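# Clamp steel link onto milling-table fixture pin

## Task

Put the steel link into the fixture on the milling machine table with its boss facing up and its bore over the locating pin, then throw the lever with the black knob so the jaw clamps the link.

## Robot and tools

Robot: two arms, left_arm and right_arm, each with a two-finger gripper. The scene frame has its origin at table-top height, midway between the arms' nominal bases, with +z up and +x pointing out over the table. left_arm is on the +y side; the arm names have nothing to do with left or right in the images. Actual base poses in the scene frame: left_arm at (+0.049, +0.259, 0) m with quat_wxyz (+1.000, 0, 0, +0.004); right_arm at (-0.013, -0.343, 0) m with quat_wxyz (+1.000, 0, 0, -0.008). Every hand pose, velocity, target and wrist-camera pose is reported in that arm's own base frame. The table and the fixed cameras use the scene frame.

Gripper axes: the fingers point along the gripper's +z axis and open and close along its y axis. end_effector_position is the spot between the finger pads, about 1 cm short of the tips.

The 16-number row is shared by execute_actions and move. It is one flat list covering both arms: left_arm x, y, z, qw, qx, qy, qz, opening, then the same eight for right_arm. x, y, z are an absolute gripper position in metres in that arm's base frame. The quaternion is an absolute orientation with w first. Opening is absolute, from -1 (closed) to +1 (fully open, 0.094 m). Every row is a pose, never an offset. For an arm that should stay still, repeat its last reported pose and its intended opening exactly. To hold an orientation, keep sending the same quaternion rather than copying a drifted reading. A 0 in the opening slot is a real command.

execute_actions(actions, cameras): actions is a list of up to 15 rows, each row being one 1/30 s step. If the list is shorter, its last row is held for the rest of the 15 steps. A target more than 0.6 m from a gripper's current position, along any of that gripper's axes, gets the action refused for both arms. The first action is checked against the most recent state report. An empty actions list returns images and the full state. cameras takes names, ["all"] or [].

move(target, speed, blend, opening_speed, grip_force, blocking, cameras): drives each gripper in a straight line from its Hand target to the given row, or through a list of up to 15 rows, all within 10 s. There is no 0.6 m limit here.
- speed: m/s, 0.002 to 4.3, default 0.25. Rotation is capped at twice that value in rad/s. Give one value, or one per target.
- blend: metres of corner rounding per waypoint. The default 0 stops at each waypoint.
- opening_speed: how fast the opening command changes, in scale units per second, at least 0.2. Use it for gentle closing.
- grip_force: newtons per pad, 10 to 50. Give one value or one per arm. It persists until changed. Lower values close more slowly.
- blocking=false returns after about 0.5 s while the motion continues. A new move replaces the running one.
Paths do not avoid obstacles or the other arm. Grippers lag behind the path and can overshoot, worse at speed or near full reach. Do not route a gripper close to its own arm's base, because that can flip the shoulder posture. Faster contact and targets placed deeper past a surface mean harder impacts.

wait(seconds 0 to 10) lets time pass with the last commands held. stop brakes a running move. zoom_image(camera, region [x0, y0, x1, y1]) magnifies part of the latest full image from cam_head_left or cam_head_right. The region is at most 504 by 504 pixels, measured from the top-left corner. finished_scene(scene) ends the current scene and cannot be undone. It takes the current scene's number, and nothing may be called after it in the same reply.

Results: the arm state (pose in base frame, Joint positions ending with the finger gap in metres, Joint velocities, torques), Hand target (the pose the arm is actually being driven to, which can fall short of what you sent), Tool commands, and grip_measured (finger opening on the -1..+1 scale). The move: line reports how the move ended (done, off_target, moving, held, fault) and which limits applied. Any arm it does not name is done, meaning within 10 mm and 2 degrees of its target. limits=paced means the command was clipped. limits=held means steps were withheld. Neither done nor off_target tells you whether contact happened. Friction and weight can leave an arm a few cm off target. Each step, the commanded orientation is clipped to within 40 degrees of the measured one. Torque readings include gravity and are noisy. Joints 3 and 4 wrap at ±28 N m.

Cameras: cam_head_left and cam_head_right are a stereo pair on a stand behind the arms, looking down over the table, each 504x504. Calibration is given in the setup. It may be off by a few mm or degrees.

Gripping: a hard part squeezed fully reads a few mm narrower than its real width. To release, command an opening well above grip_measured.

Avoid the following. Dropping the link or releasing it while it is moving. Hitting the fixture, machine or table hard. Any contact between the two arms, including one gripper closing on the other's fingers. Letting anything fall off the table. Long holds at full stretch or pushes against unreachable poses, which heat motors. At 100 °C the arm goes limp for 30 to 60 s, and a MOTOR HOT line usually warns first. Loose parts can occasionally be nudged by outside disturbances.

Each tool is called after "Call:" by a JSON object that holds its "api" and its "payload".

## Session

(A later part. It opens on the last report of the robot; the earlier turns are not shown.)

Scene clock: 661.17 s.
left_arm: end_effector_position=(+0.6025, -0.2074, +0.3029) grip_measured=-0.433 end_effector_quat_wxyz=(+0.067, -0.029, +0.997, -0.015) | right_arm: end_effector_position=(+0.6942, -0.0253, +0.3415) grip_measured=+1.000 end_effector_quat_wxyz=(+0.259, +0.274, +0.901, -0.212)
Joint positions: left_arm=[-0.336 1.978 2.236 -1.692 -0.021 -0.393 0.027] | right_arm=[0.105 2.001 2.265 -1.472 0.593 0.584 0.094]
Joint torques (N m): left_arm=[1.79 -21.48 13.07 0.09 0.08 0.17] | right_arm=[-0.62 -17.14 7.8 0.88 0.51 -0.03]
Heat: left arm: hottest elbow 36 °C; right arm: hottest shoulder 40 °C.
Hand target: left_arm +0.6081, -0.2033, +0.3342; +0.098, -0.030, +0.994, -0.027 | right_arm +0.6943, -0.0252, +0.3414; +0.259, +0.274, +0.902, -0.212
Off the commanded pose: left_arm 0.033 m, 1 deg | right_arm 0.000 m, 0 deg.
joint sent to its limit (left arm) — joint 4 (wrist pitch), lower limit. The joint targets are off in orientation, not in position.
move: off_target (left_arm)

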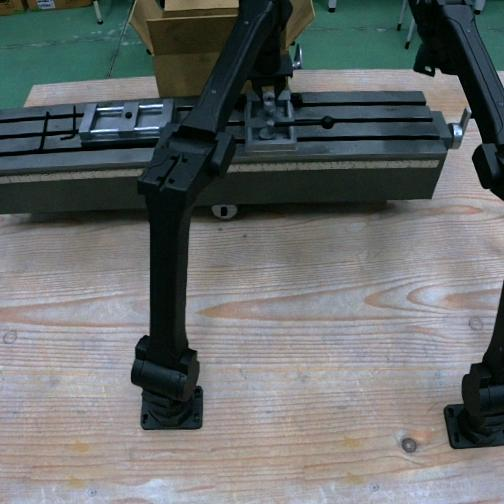

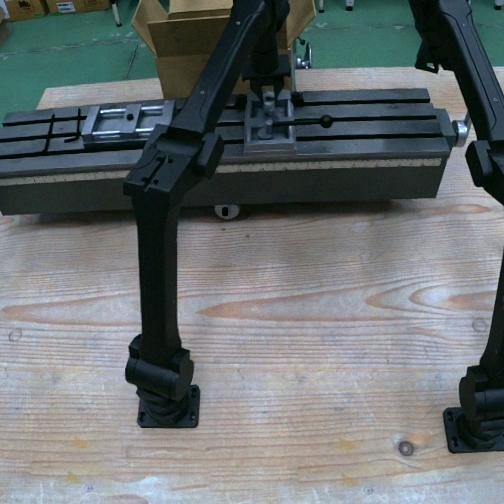

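Call:
{"api": "move", "payload": {"target": [[0.609,-0.206,0.282,0.057,-0.03,0.998,-0.012,-0.9,0.6942,-0.0253,0.3415,0.259,0.274,0.901,-0.212,1],[0.609,-0.217,0.28,0.057,-0.03,0.998,-0.012,-0.9,0.6942,-0.0253,0.3415,0.259,0.274,0.901,-0.212,1]], "cameras": ["all"], "speed": 0.04}}

Call:
{"api": "zoom_image", "payload": {"camera": "cam_head_left", "region": [246, 76, 296, 126]}}

Call:
{"api": "zoom_image", "payload": {"camera": "cam_head_right", "region": [246, 76, 296, 126]}}

Scene clock: 672.10 s.
left_arm: end_effector_position=(+0.6031, -0.2076, +0.3012) grip_measured=-0.433 end_effector_quat_wxyz=(+0.067, -0.029, +0.997, -0.015) | right_arm: end_effector_position=(+0.6942, -0.0253, +0.3415) grip_measured=+1.000 end_effector_quat_wxyz=(+0.259, +0.274, +0.901, -0.212)
Joint positions: left_arm=[-0.336 1.978 2.231 -1.687 -0.021 -0.394 0.027] | right_arm=[0.105 2.001 2.265 -1.472 0.593 0.584 0.094]
Joint torques (N m): left_arm=[0.44 -18.02 8.18 0.79 -0.02 -0.01] | right_arm=[-0.67 -17.03 7.77 0.8 0.5 -0.05]
Heat: left arm: hottest elbow 36 °C; right arm: hottest shoulder 40 °C.
Hand target: left_arm +0.6083, -0.2166, +0.2800; +0.057, -0.030, +0.998, -0.012 | right_arm +0.6943, -0.0252, +0.3414; +0.259, +0.274, +0.902, -0.212
Off the commanded pose: left_arm 0.024 m, 1 deg | right_arm 0.000 m, 0 deg.
move: off_target (left_arm)

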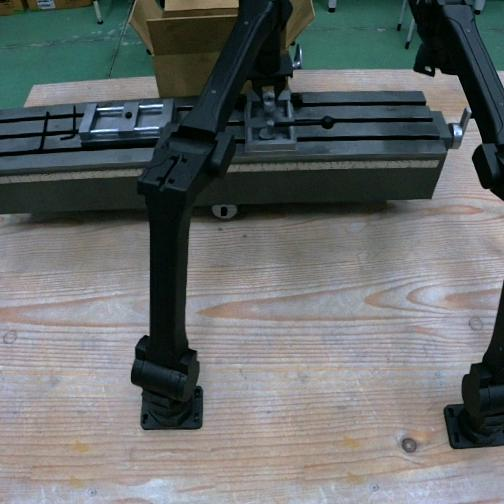

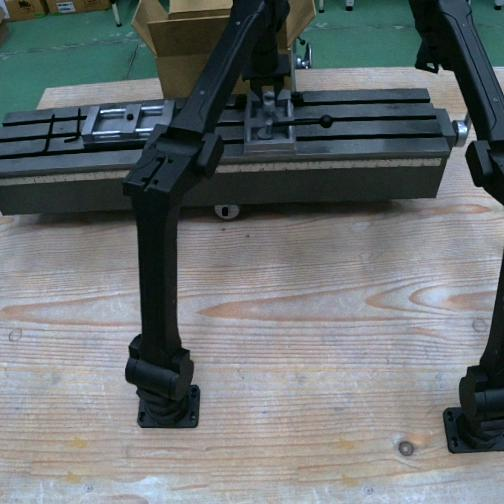

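Scaled by 10.080 from the camera's 504x504 image, which has a finer 720x720 frame.

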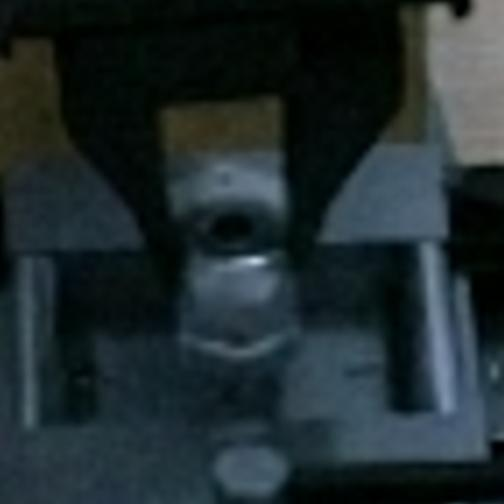

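Scaled by 10.080 from the camera's 504x504 image, which has a finer 720x720 frame.

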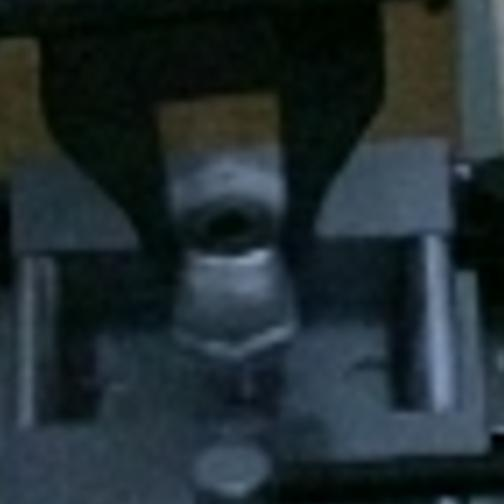

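Call:
{"api": "move", "payload": {"target": [0.609,-0.224,0.278,0.057,-0.03,0.998,-0.012,-0.9,0.6942,-0.0253,0.3415,0.259,0.274,0.901,-0.212,1], "speed": 0.02}}

Scene clock: 678.57 s.
left_arm: end_effector_position=(+0.6021, -0.2105, +0.3012) grip_measured=-0.433 end_effector_quat_wxyz=(+0.067, -0.032, +0.997, -0.015) | right_arm: end_effector_position=(+0.6942, -0.0253, +0.3415) grip_measured=+1.000 end_effector_quat_wxyz=(+0.259, +0.274, +0.901, -0.212)
Joint positions: left_arm=[-0.341 1.978 2.231 -1.687 -0.021 -0.404 0.027] | right_arm=[0.105 2.001 2.265 -1.472 0.593 0.584 0.094]
Joint torques (N m): left_arm=[-0.15 -17.55 8.58 0.84 -0.06 -0.03] | right_arm=[-0.5 -16.97 7.83 0.85 0.49 -0.03]
Heat: left arm: hottest elbow 36 °C; right arm: hottest shoulder 40 °C.
Hand target: left_arm +0.6079, -0.2236, +0.2780; +0.057, -0.030, +0.998, -0.012 | right_arm +0.6943, -0.0252, +0.3414; +0.259, +0.274, +0.902, -0.212
Off the commanded pose: left_arm 0.028 m, 1 deg | right_arm 0.000 m, 0 deg.
move: off_target (left_arm)

Call:
{"api": "move", "payload": {"target": [0.595,-0.218,0.278,0.057,-0.03,0.998,-0.012,-0.9,0.6942,-0.0253,0.3415,0.259,0.274,0.901,-0.212,1], "speed": 0.02, "cameras": ["all"]}}

Call:
{"api": "zoom_image", "payload": {"camera": "cam_head_left", "region": [246, 76, 296, 126]}}

Call:
{"api": "zoom_image", "payload": {"camera": "cam_head_right", "region": [246, 76, 296, 126]}}

Scene clock: 693.23 s.
left_arm: end_effector_position=(+0.6000, -0.2098, +0.3016) grip_measured=-0.433 end_effector_quat_wxyz=(+0.081, -0.033, +0.996, -0.020) | right_arm: end_effector_position=(+0.6942, -0.0253, +0.3415) grip_measured=+1.000 end_effector_quat_wxyz=(+0.259, +0.274, +0.901, -0.212)
Joint positions: left_arm=[-0.341 1.944 2.176 -1.637 -0.021 -0.406 0.027] | right_arm=[0.105 2.001 2.265 -1.472 0.593 0.584 0.094]
Joint torques (N m): left_arm=[-0.09 -18.55 6.64 0.14 -0.08 0] | right_arm=[-0.44 -17.2 7.87 0.9 0.51 -0.03]
Heat: left arm: hottest elbow 37 °C; right arm: hottest shoulder 40 °C.
Hand target: left_arm +0.5947, -0.2178, +0.2786; +0.057, -0.030, +0.998, -0.012 | right_arm +0.6943, -0.0252, +0.3414; +0.259, +0.274, +0.902, -0.212
Off the commanded pose: left_arm 0.025 m, 3 deg | right_arm 0.000 m, 0 deg.
move: off_target (left_arm)

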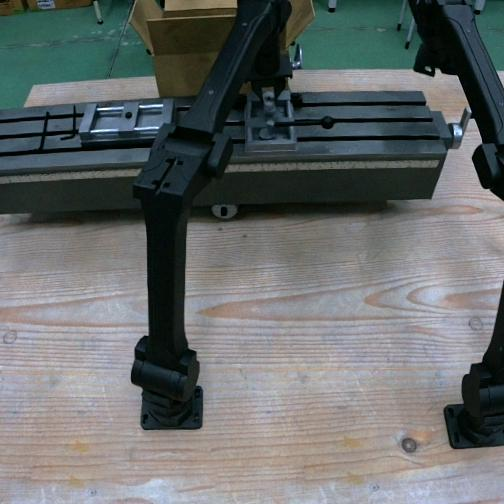

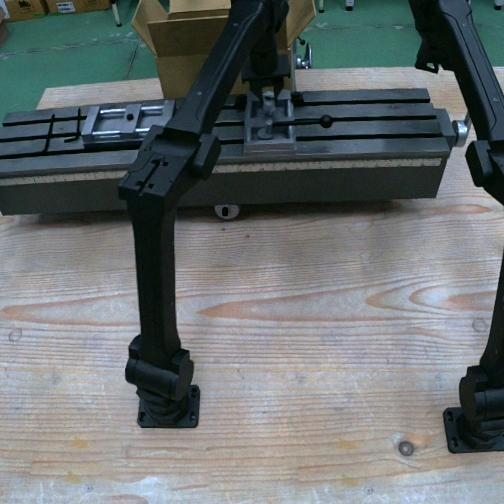

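Scaled by 10.080 from the camera's 504x504 image, which has a finer 720x720 frame.

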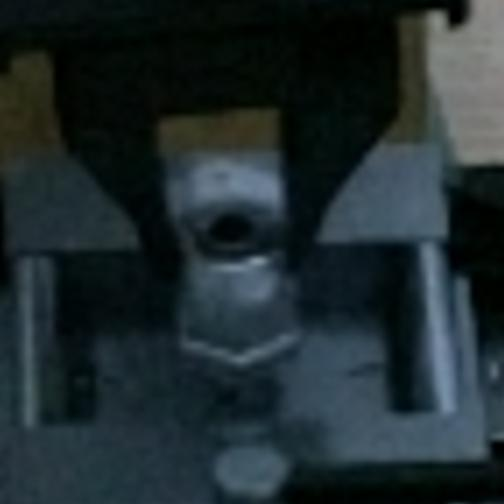

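Scaled by 10.080 from the camera's 504x504 image, which has a finer 720x720 frame.

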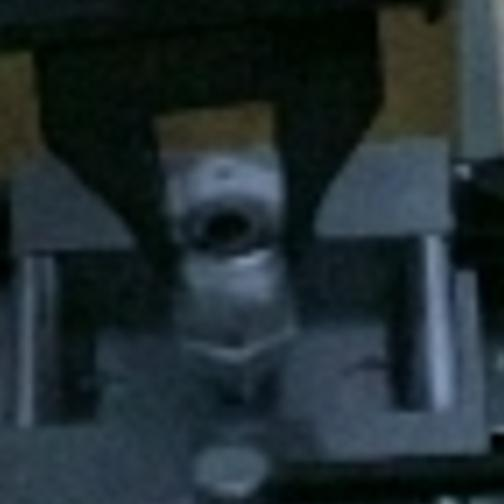

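Call:
{"api": "move", "payload": {"target": [[0.622,-0.216,0.283,0.07,-0.03,0.997,-0.015,-0.9,0.6942,-0.0253,0.3415,0.259,0.274,0.901,-0.212,1]], "speed": 0.02}}

Call:
{"api": "move", "payload": {"target": [[0.576,-0.216,0.280,0.07,-0.03,0.997,-0.015,-0.9,0.6942,-0.0253,0.3415,0.259,0.274,0.901,-0.212,1]], "speed": 0.02, "cameras": ["all"]}}

Call:
{"api": "zoom_image", "payload": {"camera": "cam_head_left", "region": [246, 76, 296, 126]}}

Call:
{"api": "zoom_image", "payload": {"camera": "cam_head_right", "region": [246, 76, 296, 126]}}

Scene clock: 722.87 s.
left_arm: end_effector_position=(+0.6066, -0.2121, +0.3019) grip_measured=-0.433 end_effector_quat_wxyz=(+0.078, -0.033, +0.996, -0.019) | right_arm: end_effector_position=(+0.6942, -0.0253, +0.3415) grip_measured=+1.000 end_effector_quat_wxyz=(+0.259, +0.274, +0.901, -0.212)
Joint positions: left_arm=[-0.341 1.975 2.225 -1.662 -0.021 -0.406 0.027] | right_arm=[0.105 2.001 2.265 -1.472 0.593 0.584 0.094]
Joint torques (N m): left_arm=[1.2 -16.26 11.44 0.35 -0.13 0.17] | right_arm=[-0.56 -17.2 7.83 0.85 0.51 -0.03]
Heat: left arm: hottest elbow 36 °C; right arm: hottest shoulder 40 °C.
Hand target: left_arm +0.6208, -0.2156, +0.2827; +0.071, -0.030, +0.997, -0.015 | right_arm +0.6943, -0.0252, +0.3414; +0.259, +0.274, +0.902, -0.212
Off the commanded pose: left_arm 0.025 m, 1 deg | right_arm 0.000 m, 0 deg.
move: off_target (left_arm)

Scene clock: 725.50 s.
left_arm: end_effector_position=(+0.5895, -0.2098, +0.2911) grip_measured=-0.433 end_effector_quat_wxyz=(+0.091, -0.033, +0.995, -0.022) | right_arm: end_effector_position=(+0.6942, -0.0253, +0.3415) grip_measured=+1.000 end_effector_quat_wxyz=(+0.259, +0.274, +0.901, -0.212)
Joint positions: left_arm=[-0.349 1.886 2.057 -1.557 -0.027 -0.412 0.027] | right_arm=[0.105 2.001 2.265 -1.472 0.593 0.584 0.094]
Joint torques (N m): left_arm=[-0.15 -19.66 6.65 -0.38 -0.06 -0.02] | right_arm=[-0.56 -17.2 7.82 0.88 0.49 -0.02]
Heat: left arm: hottest elbow 36 °C; right arm: hottest shoulder 40 °C.
Hand target: left_arm +0.5762, -0.2158, +0.2803; +0.070, -0.030, +0.997, -0.015 | right_arm +0.6943, -0.0252, +0.3414; +0.259, +0.274, +0.902, -0.212
Off the commanded pose: left_arm 0.019 m, 3 deg | right_arm 0.000 m, 0 deg.
move: off_target (left_arm)

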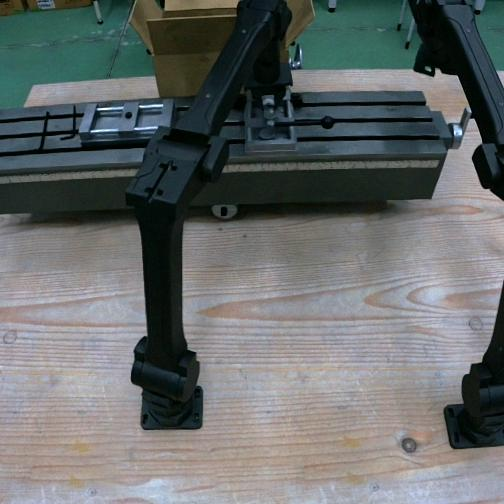

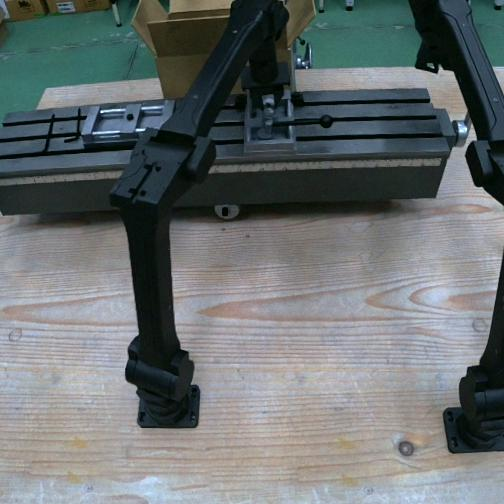

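Scaled by 10.080 from the camera's 504x504 image, which has a finer 720x720 frame.

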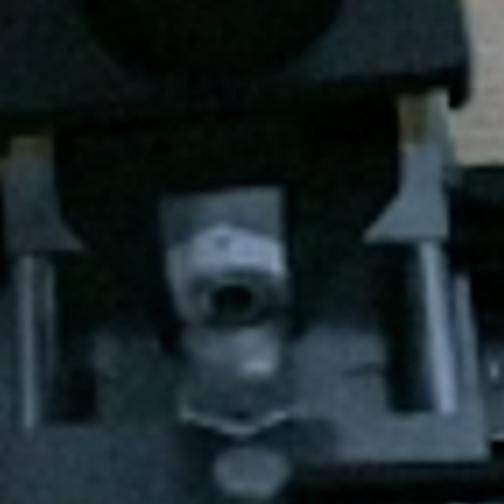

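Scaled by 10.080 from the camera's 504x504 image, which has a finer 720x720 frame.

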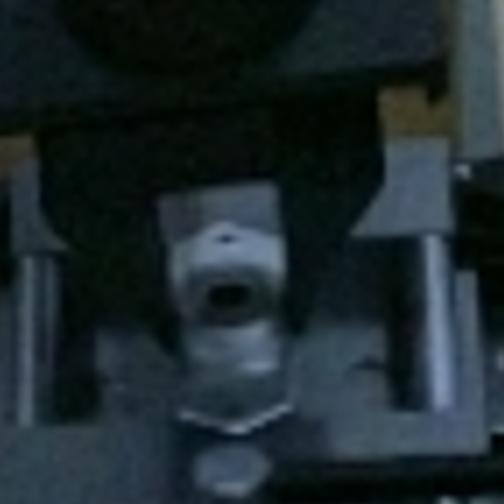

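Call:
{"api": "move", "payload": {"target": [[0.590,-0.216,0.265,0.05,-0.03,0.998,-0.01,-0.9,0.6942,-0.0253,0.3415,0.259,0.274,0.901,-0.212,1]], "speed": 0.03, "cameras": ["all"]}}

Call:
{"api": "zoom_image", "payload": {"camera": "cam_head_left", "region": [246, 76, 296, 126]}}

Call:
{"api": "zoom_image", "payload": {"camera": "cam_head_right", "region": [246, 76, 296, 126]}}

Scene clock: 739.17 s.
left_arm: end_effector_position=(+0.5897, -0.2099, +0.2904) grip_measured=-0.433 end_effector_quat_wxyz=(+0.084, -0.033, +0.996, -0.019) | right_arm: end_effector_position=(+0.6942, -0.0253, +0.3415) grip_measured=+1.000 end_effector_quat_wxyz=(+0.259, +0.274, +0.901, -0.212)
Joint positions: left_arm=[-0.349 1.899 2.077 -1.579 -0.027 -0.412 0.027] | right_arm=[0.105 2.001 2.265 -1.472 0.593 0.584 0.094]
Joint torques (N m): left_arm=[0.62 -15.79 9.87 -0.83 0.24 0.07] | right_arm=[-0.62 -17.14 7.82 0.88 0.51 -0.03]
Heat: left arm: hottest shoulder 36 °C; right arm: hottest shoulder 40 °C.
Hand target: left_arm +0.5893, -0.2157, +0.2654; +0.051, -0.030, +0.998, -0.010 | right_arm +0.6943, -0.0252, +0.3414; +0.259, +0.274, +0.902, -0.212
Off the commanded pose: left_arm 0.026 m, 4 deg | right_arm 0.000 m, 0 deg.
move: off_target (left_arm)

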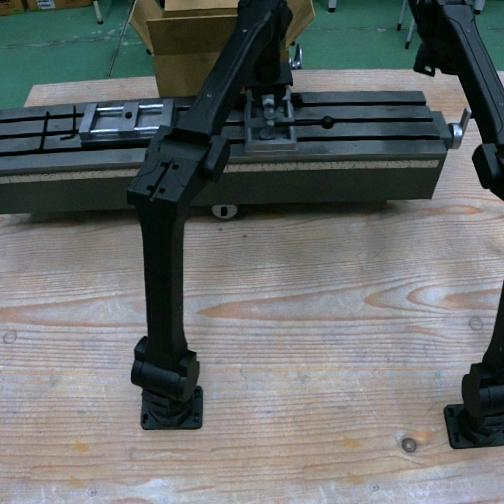

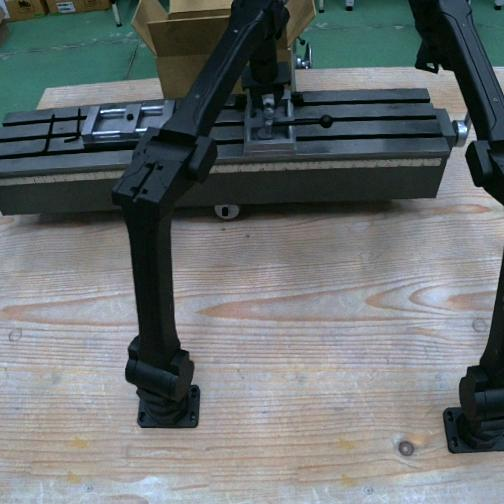

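Scaled by 10.080 from the camera's 504x504 image, which has a finer 720x720 frame.

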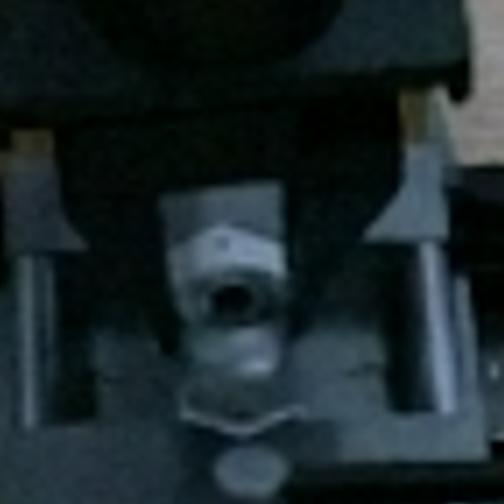

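Scaled by 10.080 from the camera's 504x504 image, which has a finer 720x720 frame.

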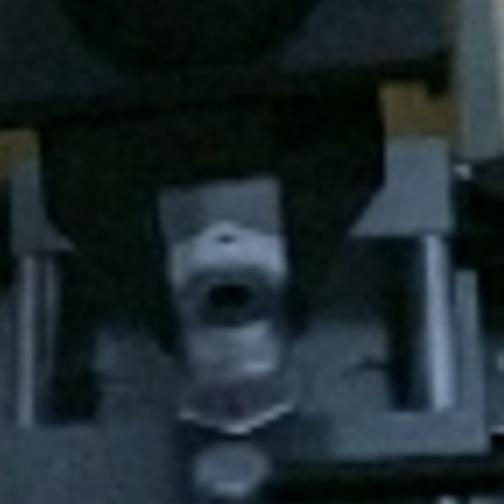

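Call:
{"api": "move", "payload": {"target": [[0.590,-0.212,0.287,0.08,-0.033,0.996,-0.019,-0.9,0.6942,-0.0253,0.3415,0.259,0.274,0.901,-0.212,1],[0.590,-0.212,0.288,0.08,-0.033,0.996,-0.019,-0.1,0.6942,-0.0253,0.3415,0.259,0.274,0.901,-0.212,1],[0.590,-0.212,0.40,0.08,-0.033,0.996,-0.019,-0.1,0.6942,-0.0253,0.3415,0.259,0.274,0.901,-0.212,1]], "speed": 0.08, "opening_speed": 0.8, "cameras": ["all"]}}

Call:
{"api": "zoom_image", "payload": {"camera": "cam_head_left", "region": [246, 86, 296, 136]}}

Call:
{"api": "zoom_image", "payload": {"camera": "cam_head_right", "region": [246, 86, 296, 136]}}

Scene clock: 755.83 s.
left_arm: end_effector_position=(+0.5890, -0.2096, +0.3780) grip_measured=-0.102 end_effector_quat_wxyz=(+0.134, -0.033, +0.990, -0.039) | right_arm: end_effector_position=(+0.6942, -0.0253, +0.3415) grip_measured=+1.000 end_effector_quat_wxyz=(+0.259, +0.274, +0.901, -0.212)
Joint positions: left_arm=[-0.349 1.887 2.283 -1.687 -0.027 -0.412 0.042] | right_arm=[0.105 2.001 2.265 -1.472 0.593 0.584 0.094]
Joint torques (N m): left_arm=[0.91 -19.49 12.22 0.13 -0.01 0.11] | right_arm=[-0.62 -17.08 7.79 0.85 0.51 -0.04]
Heat: left arm: hottest shoulder 36 °C; right arm: hottest shoulder 40 °C.
Hand target: left_arm +0.5889, -0.2116, +0.3991; +0.153, -0.032, +0.987, -0.048 | right_arm +0.6943, -0.0252, +0.3414; +0.259, +0.274, +0.902, -0.212
Off the commanded pose: left_arm 0.022 m, 7 deg | right_arm 0.000 m, 0 deg.
joint sent to its limit (left arm) — joint 4 (wrist pitch), lower limit. The joint targets are off in orientation, not in position.
move: off_target (left_arm)

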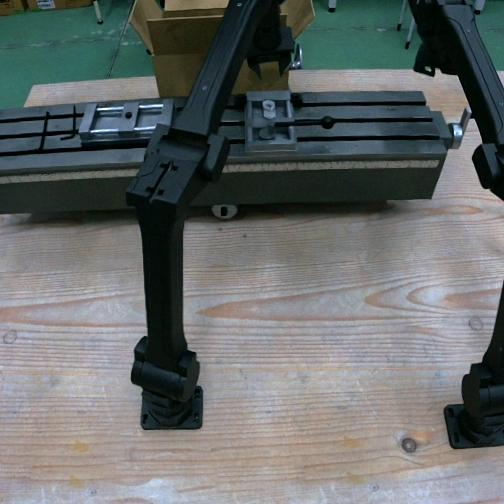

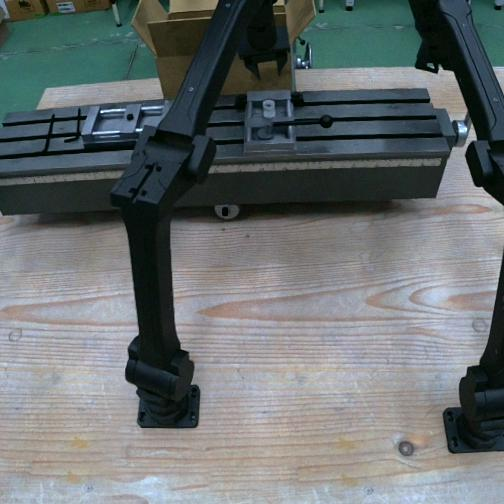

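Scaled by 10.080 from the camera's 504x504 image, which has a finer 720x720 frame.

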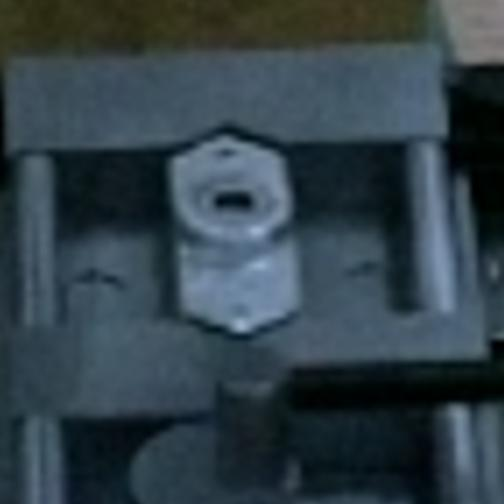

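Scaled by 10.080 from the camera's 504x504 image, which has a finer 720x720 frame.

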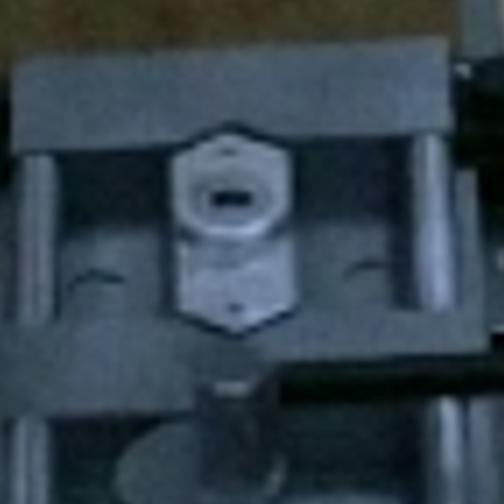

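Call:
{"api": "move", "payload": {"target": [[0.570,-0.25,0.42,0,0,1,0,-1,0.6942,-0.0253,0.3415,0.259,0.274,0.901,-0.212,1],[0.545,-0.325,0.40,0,0,1,0,-1,0.6942,-0.0253,0.3415,0.259,0.274,0.901,-0.212,1],[0.545,-0.325,0.35,0,0,1,0,-1,0.6942,-0.0253,0.3415,0.259,0.274,0.901,-0.212,1]], "speed": 0.15, "blend": [0.03,0.03,0], "cameras": ["all"]}}

Call:
{"api": "zoom_image", "payload": {"camera": "cam_head_left", "region": [250, 60, 350, 160]}}

Call:
{"api": "zoom_image", "payload": {"camera": "cam_head_right", "region": [250, 60, 350, 160]}}

Scene clock: 791.83 s.
left_arm: end_effector_position=(+0.5443, -0.3237, +0.3595) grip_measured=-0.982 end_effector_quat_wxyz=(+0.109, +0.005, +0.992, -0.061) | right_arm: end_effector_position=(+0.6942, -0.0253, +0.3415) grip_measured=+1.000 end_effector_quat_wxyz=(+0.259, +0.274, +0.901, -0.212)
Joint positions: left_arm=[-0.537 1.92 2.286 -1.687 -0.006 -0.526 0.001] | right_arm=[0.105 2.001 2.265 -1.472 0.593 0.584 0.094]
Joint torques (N m): left_arm=[0.97 -18.32 8.49 0.1 0.12 0.01] | right_arm=[-0.32 -17.2 7.86 0.9 0.5 -0.04]
Heat: left arm: hottest elbow 41 °C; right arm: hottest shoulder 40 °C.
Hand target: left_arm +0.5446, -0.3247, +0.3495; +0.097, +0.001, +0.994, -0.057 | right_arm +0.6943, -0.0252, +0.3414; +0.259, +0.274, +0.902, -0.212
Off the commanded pose: left_arm 0.010 m, 14 deg | right_arm 0.000 m, 0 deg.
joint sent to its limit (left arm) — joint 4 (wrist pitch), lower limit. The joint targets are off in orientation, not in position.
move: off_target (left_arm); blend cut to 0.025 m at target 2

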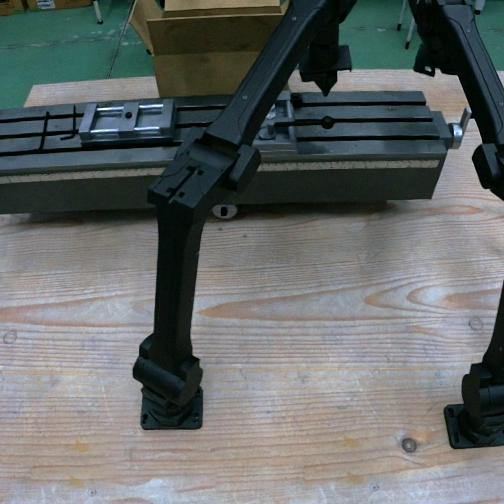

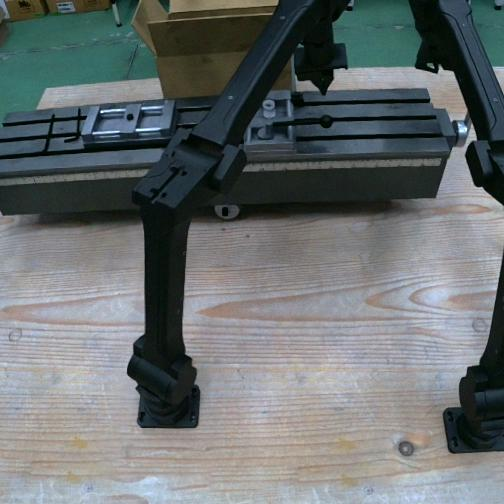

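Scaled by 5.040 from the camera's 504x504 image, which has a finer 720x720 frame.

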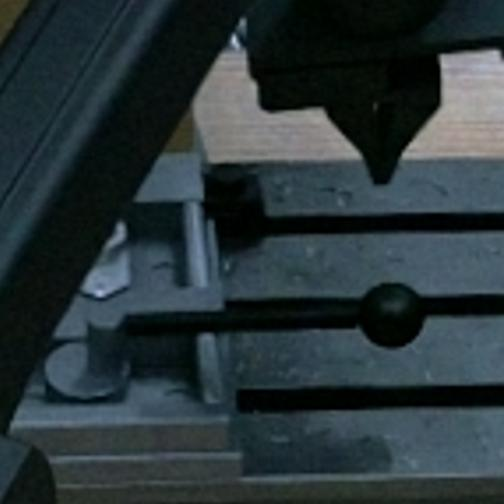

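Scaled by 5.040 from the camera's 504x504 image, which has a finer 720x720 frame.

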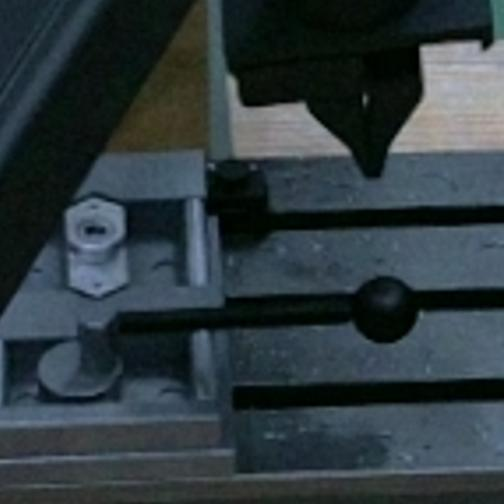

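Call:
{"api": "move", "payload": {"target": [[0.545,-0.312,0.304,0.05,0,0.998,-0.02,-1,0.6942,-0.0253,0.3415,0.259,0.274,0.901,-0.212,1],[0.5095,-0.312,0.304,0.05,0,0.998,-0.02,-1,0.6942,-0.0253,0.3415,0.259,0.274,0.901,-0.212,1],[0.4746,-0.3081,0.304,0.05,0,0.998,-0.02,-1,0.6942,-0.0253,0.3415,0.259,0.274,0.901,-0.212,1]], "speed": 0.08, "blend": [0,0.005,0], "cameras": ["all"]}}

Call:
{"api": "zoom_image", "payload": {"camera": "cam_head_left", "region": [250, 60, 350, 160]}}

Call:
{"api": "zoom_image", "payload": {"camera": "cam_head_right", "region": [250, 60, 350, 160]}}

Scene clock: 815.03 s.
left_arm: end_effector_position=(+0.4953, -0.2958, +0.3111) grip_measured=-0.982 end_effector_quat_wxyz=(+0.070, -0.011, +0.997, -0.024) | right_arm: end_effector_position=(+0.6942, -0.0253, +0.3415) grip_measured=+1.000 end_effector_quat_wxyz=(+0.259, +0.274, +0.901, -0.212)
Joint positions: left_arm=[-0.548 1.776 1.958 -1.609 -0.034 -0.567 0.001] | right_arm=[0.105 2.001 2.265 -1.472 0.593 0.584 0.094]
Joint torques (N m): left_arm=[-1.2 -18.14 6.79 -0.5 0.38 -0.03] | right_arm=[-0.67 -17.08 7.8 0.83 0.5 -0.04]
Heat: left arm: hottest elbow 37 °C; right arm: hottest shoulder 40 °C.
Hand target: left_arm +0.4751, -0.3076, +0.3044; +0.050, +0.000, +0.999, -0.020 | right_arm +0.6943, -0.0252, +0.3414; +0.259, +0.274, +0.902, -0.212
Off the commanded pose: left_arm 0.025 m, 3 deg | right_arm 0.000 m, 0 deg.
move: off_target (left_arm)

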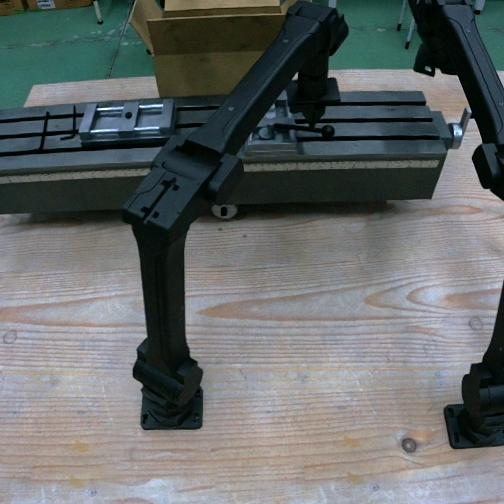

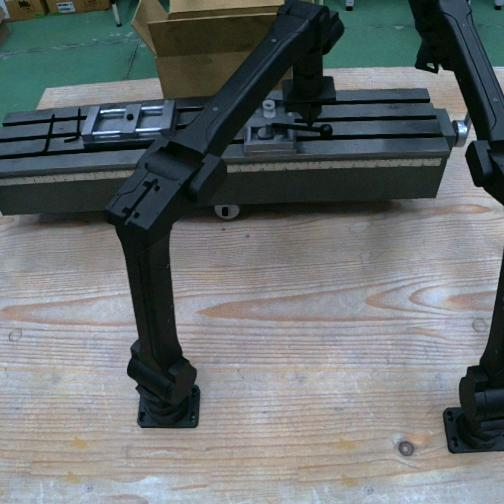

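Scaled by 5.040 from the camera's 504x504 image, which has a finer 720x720 frame.

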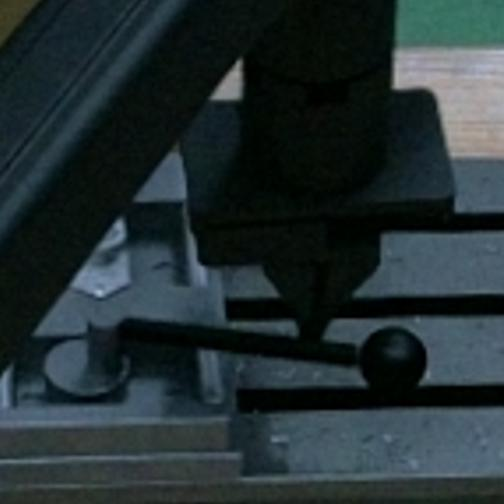

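Scaled by 5.040 from the camera's 504x504 image, which has a finer 720x720 frame.

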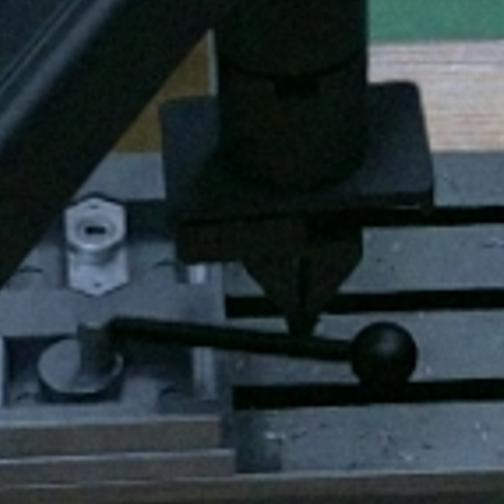

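Call:
{"api": "move", "payload": {"target": [[0.4346,-0.300,0.302,0.05,0,0.998,-0.02,-1,0.6942,-0.0253,0.3415,0.259,0.274,0.901,-0.212,1],[0.4094,-0.273,0.302,0.04,0,0.999,-0.02,-1,0.6942,-0.0253,0.3415,0.259,0.274,0.901,-0.212,1]], "speed": 0.06, "blend": [0.01,0], "cameras": ["all"]}}

Call:
{"api": "zoom_image", "payload": {"camera": "cam_head_left", "region": [250, 60, 350, 160]}}

Call:
{"api": "zoom_image", "payload": {"camera": "cam_head_right", "region": [250, 60, 350, 160]}}

Scene clock: 832.33 s.
left_arm: end_effector_position=(+0.4227, -0.2769, +0.3145) grip_measured=-0.982 end_effector_quat_wxyz=(+0.064, -0.004, +0.997, -0.033) | right_arm: end_effector_position=(+0.6942, -0.0253, +0.3415) grip_measured=+1.000 end_effector_quat_wxyz=(+0.259, +0.274, +0.901, -0.212)
Joint positions: left_arm=[-0.584 1.575 1.709 -1.561 -0.016 -0.592 0.001] | right_arm=[0.105 2.001 2.265 -1.472 0.593 0.584 0.094]
Joint torques (N m): left_arm=[0.56 -14.8 6.49 -0.7 0.1 0.1] | right_arm=[-0.5 -17.08 7.77 0.85 0.5 -0.05]
Heat: left arm: hottest elbow 37 °C; right arm: hottest shoulder 40 °C.
Hand target: left_arm +0.4097, -0.2731, +0.3024; +0.040, +0.000, +0.999, -0.020 | right_arm +0.6943, -0.0252, +0.3414; +0.259, +0.274, +0.902, -0.212
Off the commanded pose: left_arm 0.019 m, 3 deg | right_arm 0.000 m, 0 deg.
move: off_target (left_arm)

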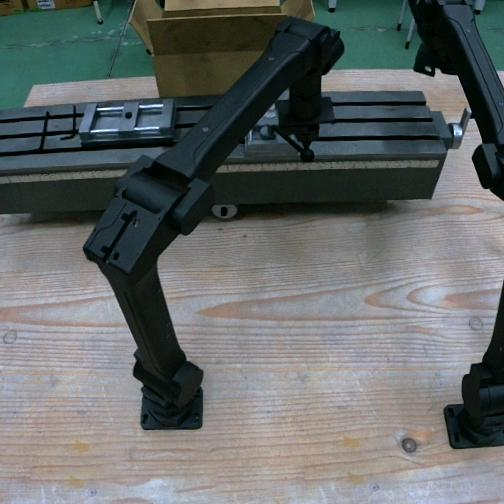

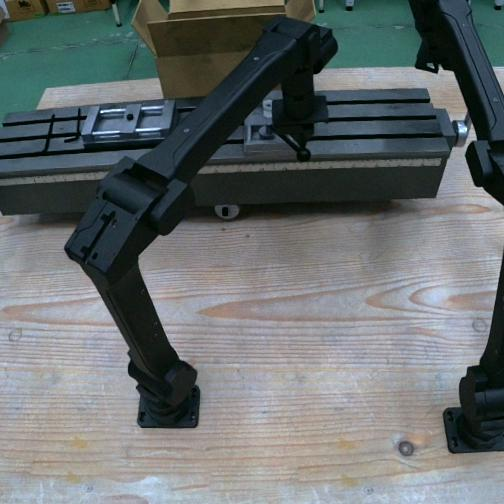

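Scaled by 5.040 from the camera's 504x504 image, which has a finer 720x720 frame.

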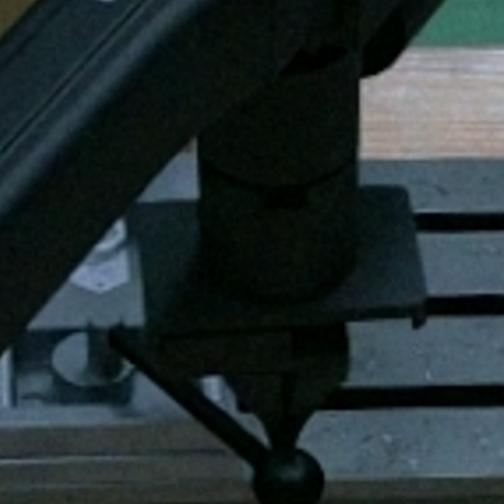

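Scaled by 5.040 from the camera's 504x504 image, which has a finer 720x720 frame.

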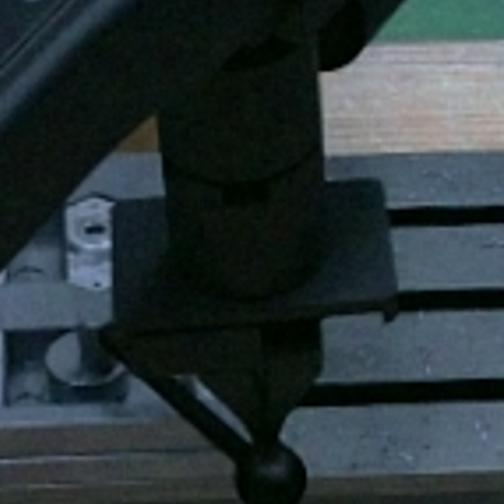

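Call:
{"api": "move", "payload": {"target": [[0.394,-0.240,0.302,0.04,0,0.999,-0.02,-1,0.6942,-0.0253,0.3415,0.259,0.274,0.901,-0.212,1],[0.388,-0.200,0.302,0.04,0,0.999,-0.02,-1,0.6942,-0.0253,0.3415,0.259,0.274,0.901,-0.212,1]], "speed": 0.06, "blend": [0.01,0], "cameras": ["all"]}}

Call:
{"api": "zoom_image", "payload": {"camera": "cam_head_left", "region": [230, 80, 330, 180]}}

Call:
{"api": "zoom_image", "payload": {"camera": "cam_head_right", "region": [230, 80, 330, 180]}}

Scene clock: 846.27 s.
left_arm: end_effector_position=(+0.4026, -0.2250, +0.3137) grip_measured=-0.982 end_effector_quat_wxyz=(+0.069, +0.007, +0.997, -0.043) | right_arm: end_effector_position=(+0.6942, -0.0253, +0.3415) grip_measured=+1.000 end_effector_quat_wxyz=(+0.259, +0.274, +0.901, -0.212)
Joint positions: left_arm=[-0.505 1.445 1.56 -1.524 0.011 -0.491 0.001] | right_arm=[0.105 2.001 2.265 -1.472 0.593 0.584 0.094]
Joint torques (N m): left_arm=[2.9 -13.86 5.63 -1.46 -0.48 0.23] | right_arm=[-0.38 -17.2 7.82 0.84 0.51 -0.03]
Heat: left arm: hottest elbow 35 °C; right arm: hottest shoulder 40 °C.
Hand target: left_arm +0.3883, -0.2016, +0.3027; +0.039, +0.000, +0.999, -0.021 | right_arm +0.6943, -0.0252, +0.3414; +0.259, +0.274, +0.902, -0.212
Off the commanded pose: left_arm 0.031 m, 4 deg | right_arm 0.000 m, 0 deg.
move: off_target (left_arm)

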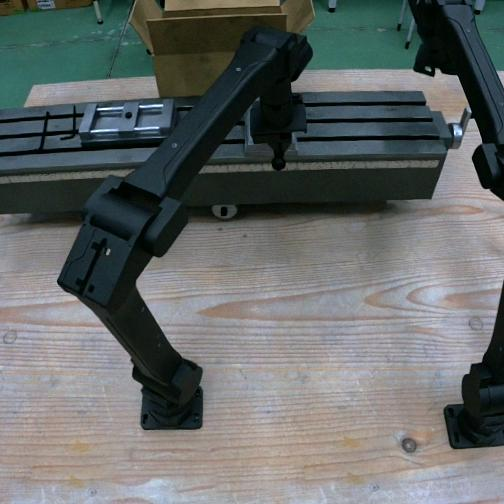

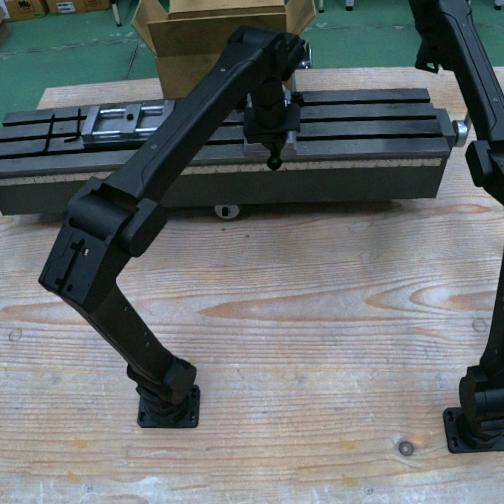

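Scaled by 5.040 from the camera's 504x504 image, which has a finer 720x720 frame.

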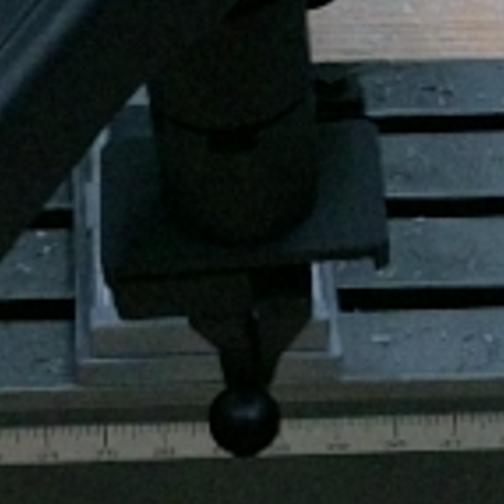

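Scaled by 5.040 from the camera's 504x504 image, which has a finer 720x720 frame.

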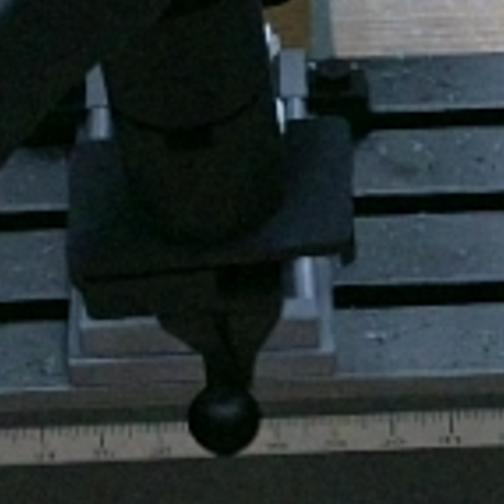

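Call:
{"api": "move", "payload": {"target": [[0.388,-0.180,0.302,0.04,0,0.999,-0.02,-1,0.6942,-0.0253,0.3415,0.259,0.274,0.901,-0.212,1]], "speed": 0.06}}

Call:
{"api": "move", "payload": {"target": [[0.390,-0.160,0.302,0.04,0,0.999,-0.02,-1,0.6942,-0.0253,0.3415,0.259,0.274,0.901,-0.212,1]], "speed": 0.06, "cameras": ["all"]}}

Call:
{"api": "zoom_image", "payload": {"camera": "cam_head_left", "region": [230, 80, 330, 180]}}

Scene clock: 854.83 s.
left_arm: end_effector_position=(+0.4024, -0.2234, +0.3143) grip_measured=-0.982 end_effector_quat_wxyz=(+0.070, +0.020, +0.996, -0.057) | right_arm: end_effector_position=(+0.6942, -0.0253, +0.3415) grip_measured=+1.000 end_effector_quat_wxyz=(+0.259, +0.274, +0.901, -0.212)
Joint positions: left_arm=[-0.491 1.433 1.547 -1.508 0.038 -0.455 0.001] | right_arm=[0.105 2.001 2.265 -1.472 0.593 0.584 0.094]
Joint torques (N m): left_arm=[4.66 -14.39 5.12 -2.07 -1.39 0.25] | right_arm=[-0.5 -16.91 7.86 0.83 0.49 -0.03]
Heat: left arm: hottest elbow 35 °C; right arm: hottest shoulder 40 °C.
Hand target: left_arm +0.3880, -0.1837, +0.3032; +0.039, +0.001, +0.999, -0.021 | right_arm +0.6943, -0.0252, +0.3414; +0.259, +0.274, +0.902, -0.212
Off the commanded pose: left_arm 0.047 m, 6 deg | right_arm 0.000 m, 0 deg.
move: off_target (left_arm)

Scene clock: 856.10 s.
left_arm: end_effector_position=(+0.3914, -0.1597, +0.3054) grip_measured=-0.982 end_effector_quat_wxyz=(+0.045, -0.007, +0.999, -0.024) | right_arm: end_effector_position=(+0.6942, -0.0253, +0.3415) grip_measured=+1.000 end_effector_quat_wxyz=(+0.259, +0.274, +0.901, -0.212)
Joint positions: left_arm=[-0.382 1.381 1.478 -1.565 0.01 -0.396 0.001] | right_arm=[0.105 2.001 2.265 -1.472 0.593 0.584 0.094]
Joint torques (N m): left_arm=[0.79 -10.87 8.53 0.02 -0.14 0.18] | right_arm=[-0.44 -17.03 7.87 0.95 0.5 -0.05]
Heat: left arm: hottest elbow 35 °C; right arm: hottest shoulder 40 °C.
Hand target: left_arm +0.3900, -0.1600, +0.3019; +0.040, +0.000, +0.999, -0.020 | right_arm +0.6943, -0.0252, +0.3414; +0.259, +0.274, +0.902, -0.212
Off the commanded pose: left_arm 0.004 m, 1 deg | right_arm 0.000 m, 0 deg.
move: done

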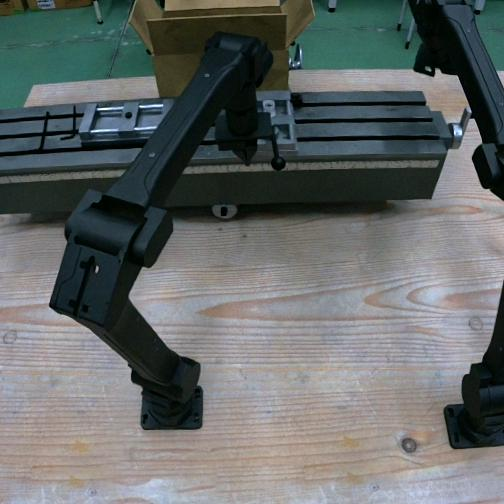

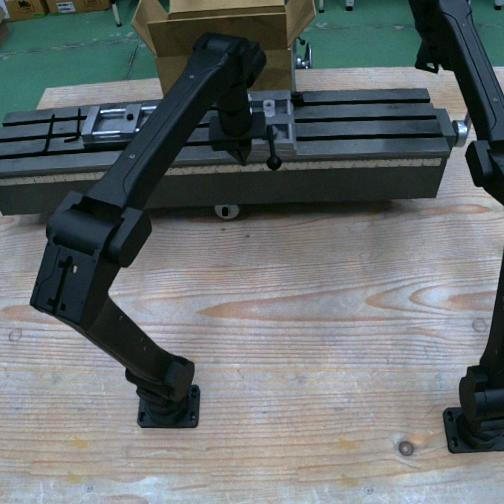

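Scaled by 5.040 from the camera's 504x504 image, which has a finer 720x720 frame.

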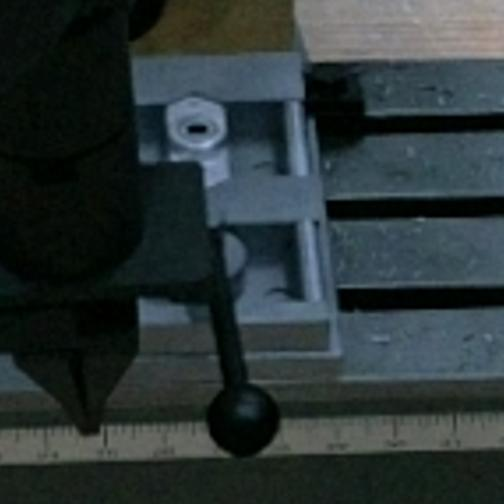

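Call:
{"api": "move", "payload": {"target": [[0.390,-0.150,0.40,0.04,0,0.999,-0.02,-1,0.6942,-0.0253,0.3415,0.259,0.274,0.901,-0.212,1],[0.36,-0.02,0.38,0.0,0,1,0,-1,0.6942,-0.0253,0.3415,0.259,0.274,0.901,-0.212,1]], "speed": 0.2, "blend": [0.03,0], "cameras": ["all"]}}

Call:
{"api": "zoom_image", "payload": {"camera": "cam_head_left", "region": [230, 85, 310, 175]}}

Call:
{"api": "zoom_image", "payload": {"camera": "cam_head_right", "region": [230, 85, 310, 175]}}

Scene clock: 877.33 s.
left_arm: end_effector_position=(+0.3653, -0.0231, +0.3786) grip_measured=-0.982 end_effector_quat_wxyz=(+0.092, -0.003, +0.996, -0.009) | right_arm: end_effector_position=(+0.6942, -0.0253, +0.3415) grip_measured=+1.000 end_effector_quat_wxyz=(+0.259, +0.274, +0.901, -0.212)
Joint positions: left_arm=[-0.059 1.221 1.52 -1.687 0.006 -0.066 0.001] | right_arm=[0.105 2.001 2.265 -1.472 0.593 0.584 0.094]
Joint torques (N m): left_arm=[1.38 -9.29 8.23 0.01 -0.17 0.18] | right_arm=[-0.5 -17.2 7.87 0.88 0.51 -0.05]
Heat: left arm: hottest elbow 35 °C; right arm: hottest shoulder 40 °C.
Hand target: left_arm +0.3602, -0.0200, +0.3792; +0.089, -0.001, +0.996, -0.006 | right_arm +0.6943, -0.0252, +0.3414; +0.259, +0.274, +0.902, -0.212
Off the commanded pose: left_arm 0.006 m, 11 deg | right_arm 0.000 m, 0 deg.
joint sent to its limit (left arm) — joint 4 (wrist pitch), lower limit. The joint targets are off in orientation, not in position.
move: off_target (left_arm)

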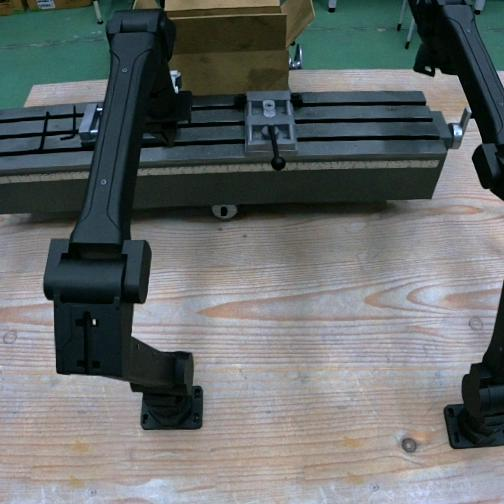

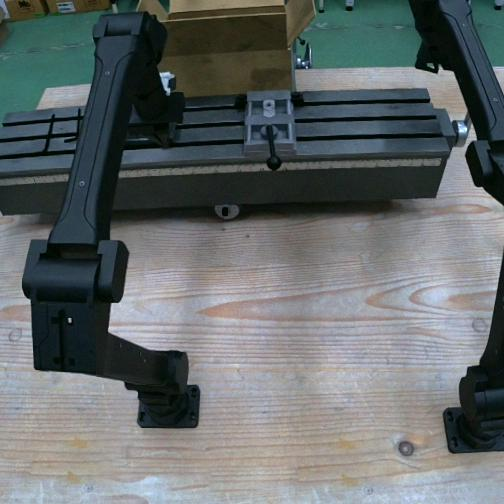

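Scaled by 5.600 from the camera's 504x504 image, which has a finer 720x720 frame.

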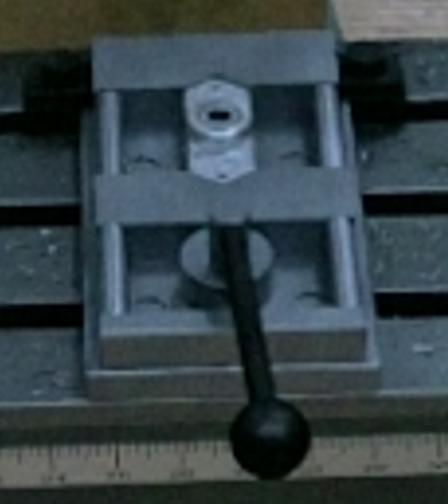

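Scaled by 5.600 from the camera's 504x504 image, which has a finer 720x720 frame.

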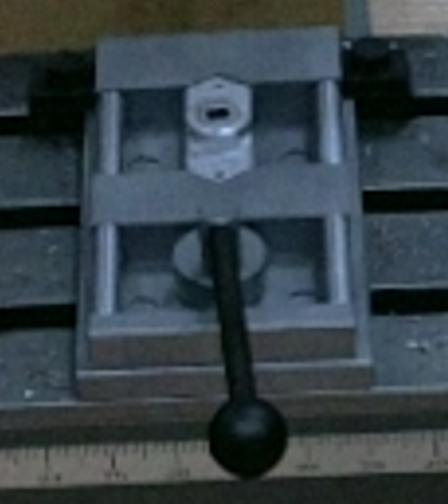

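Call:
{"api": "finished_scene", "payload": {"scene": 1}}

The scene is finished: the task was done.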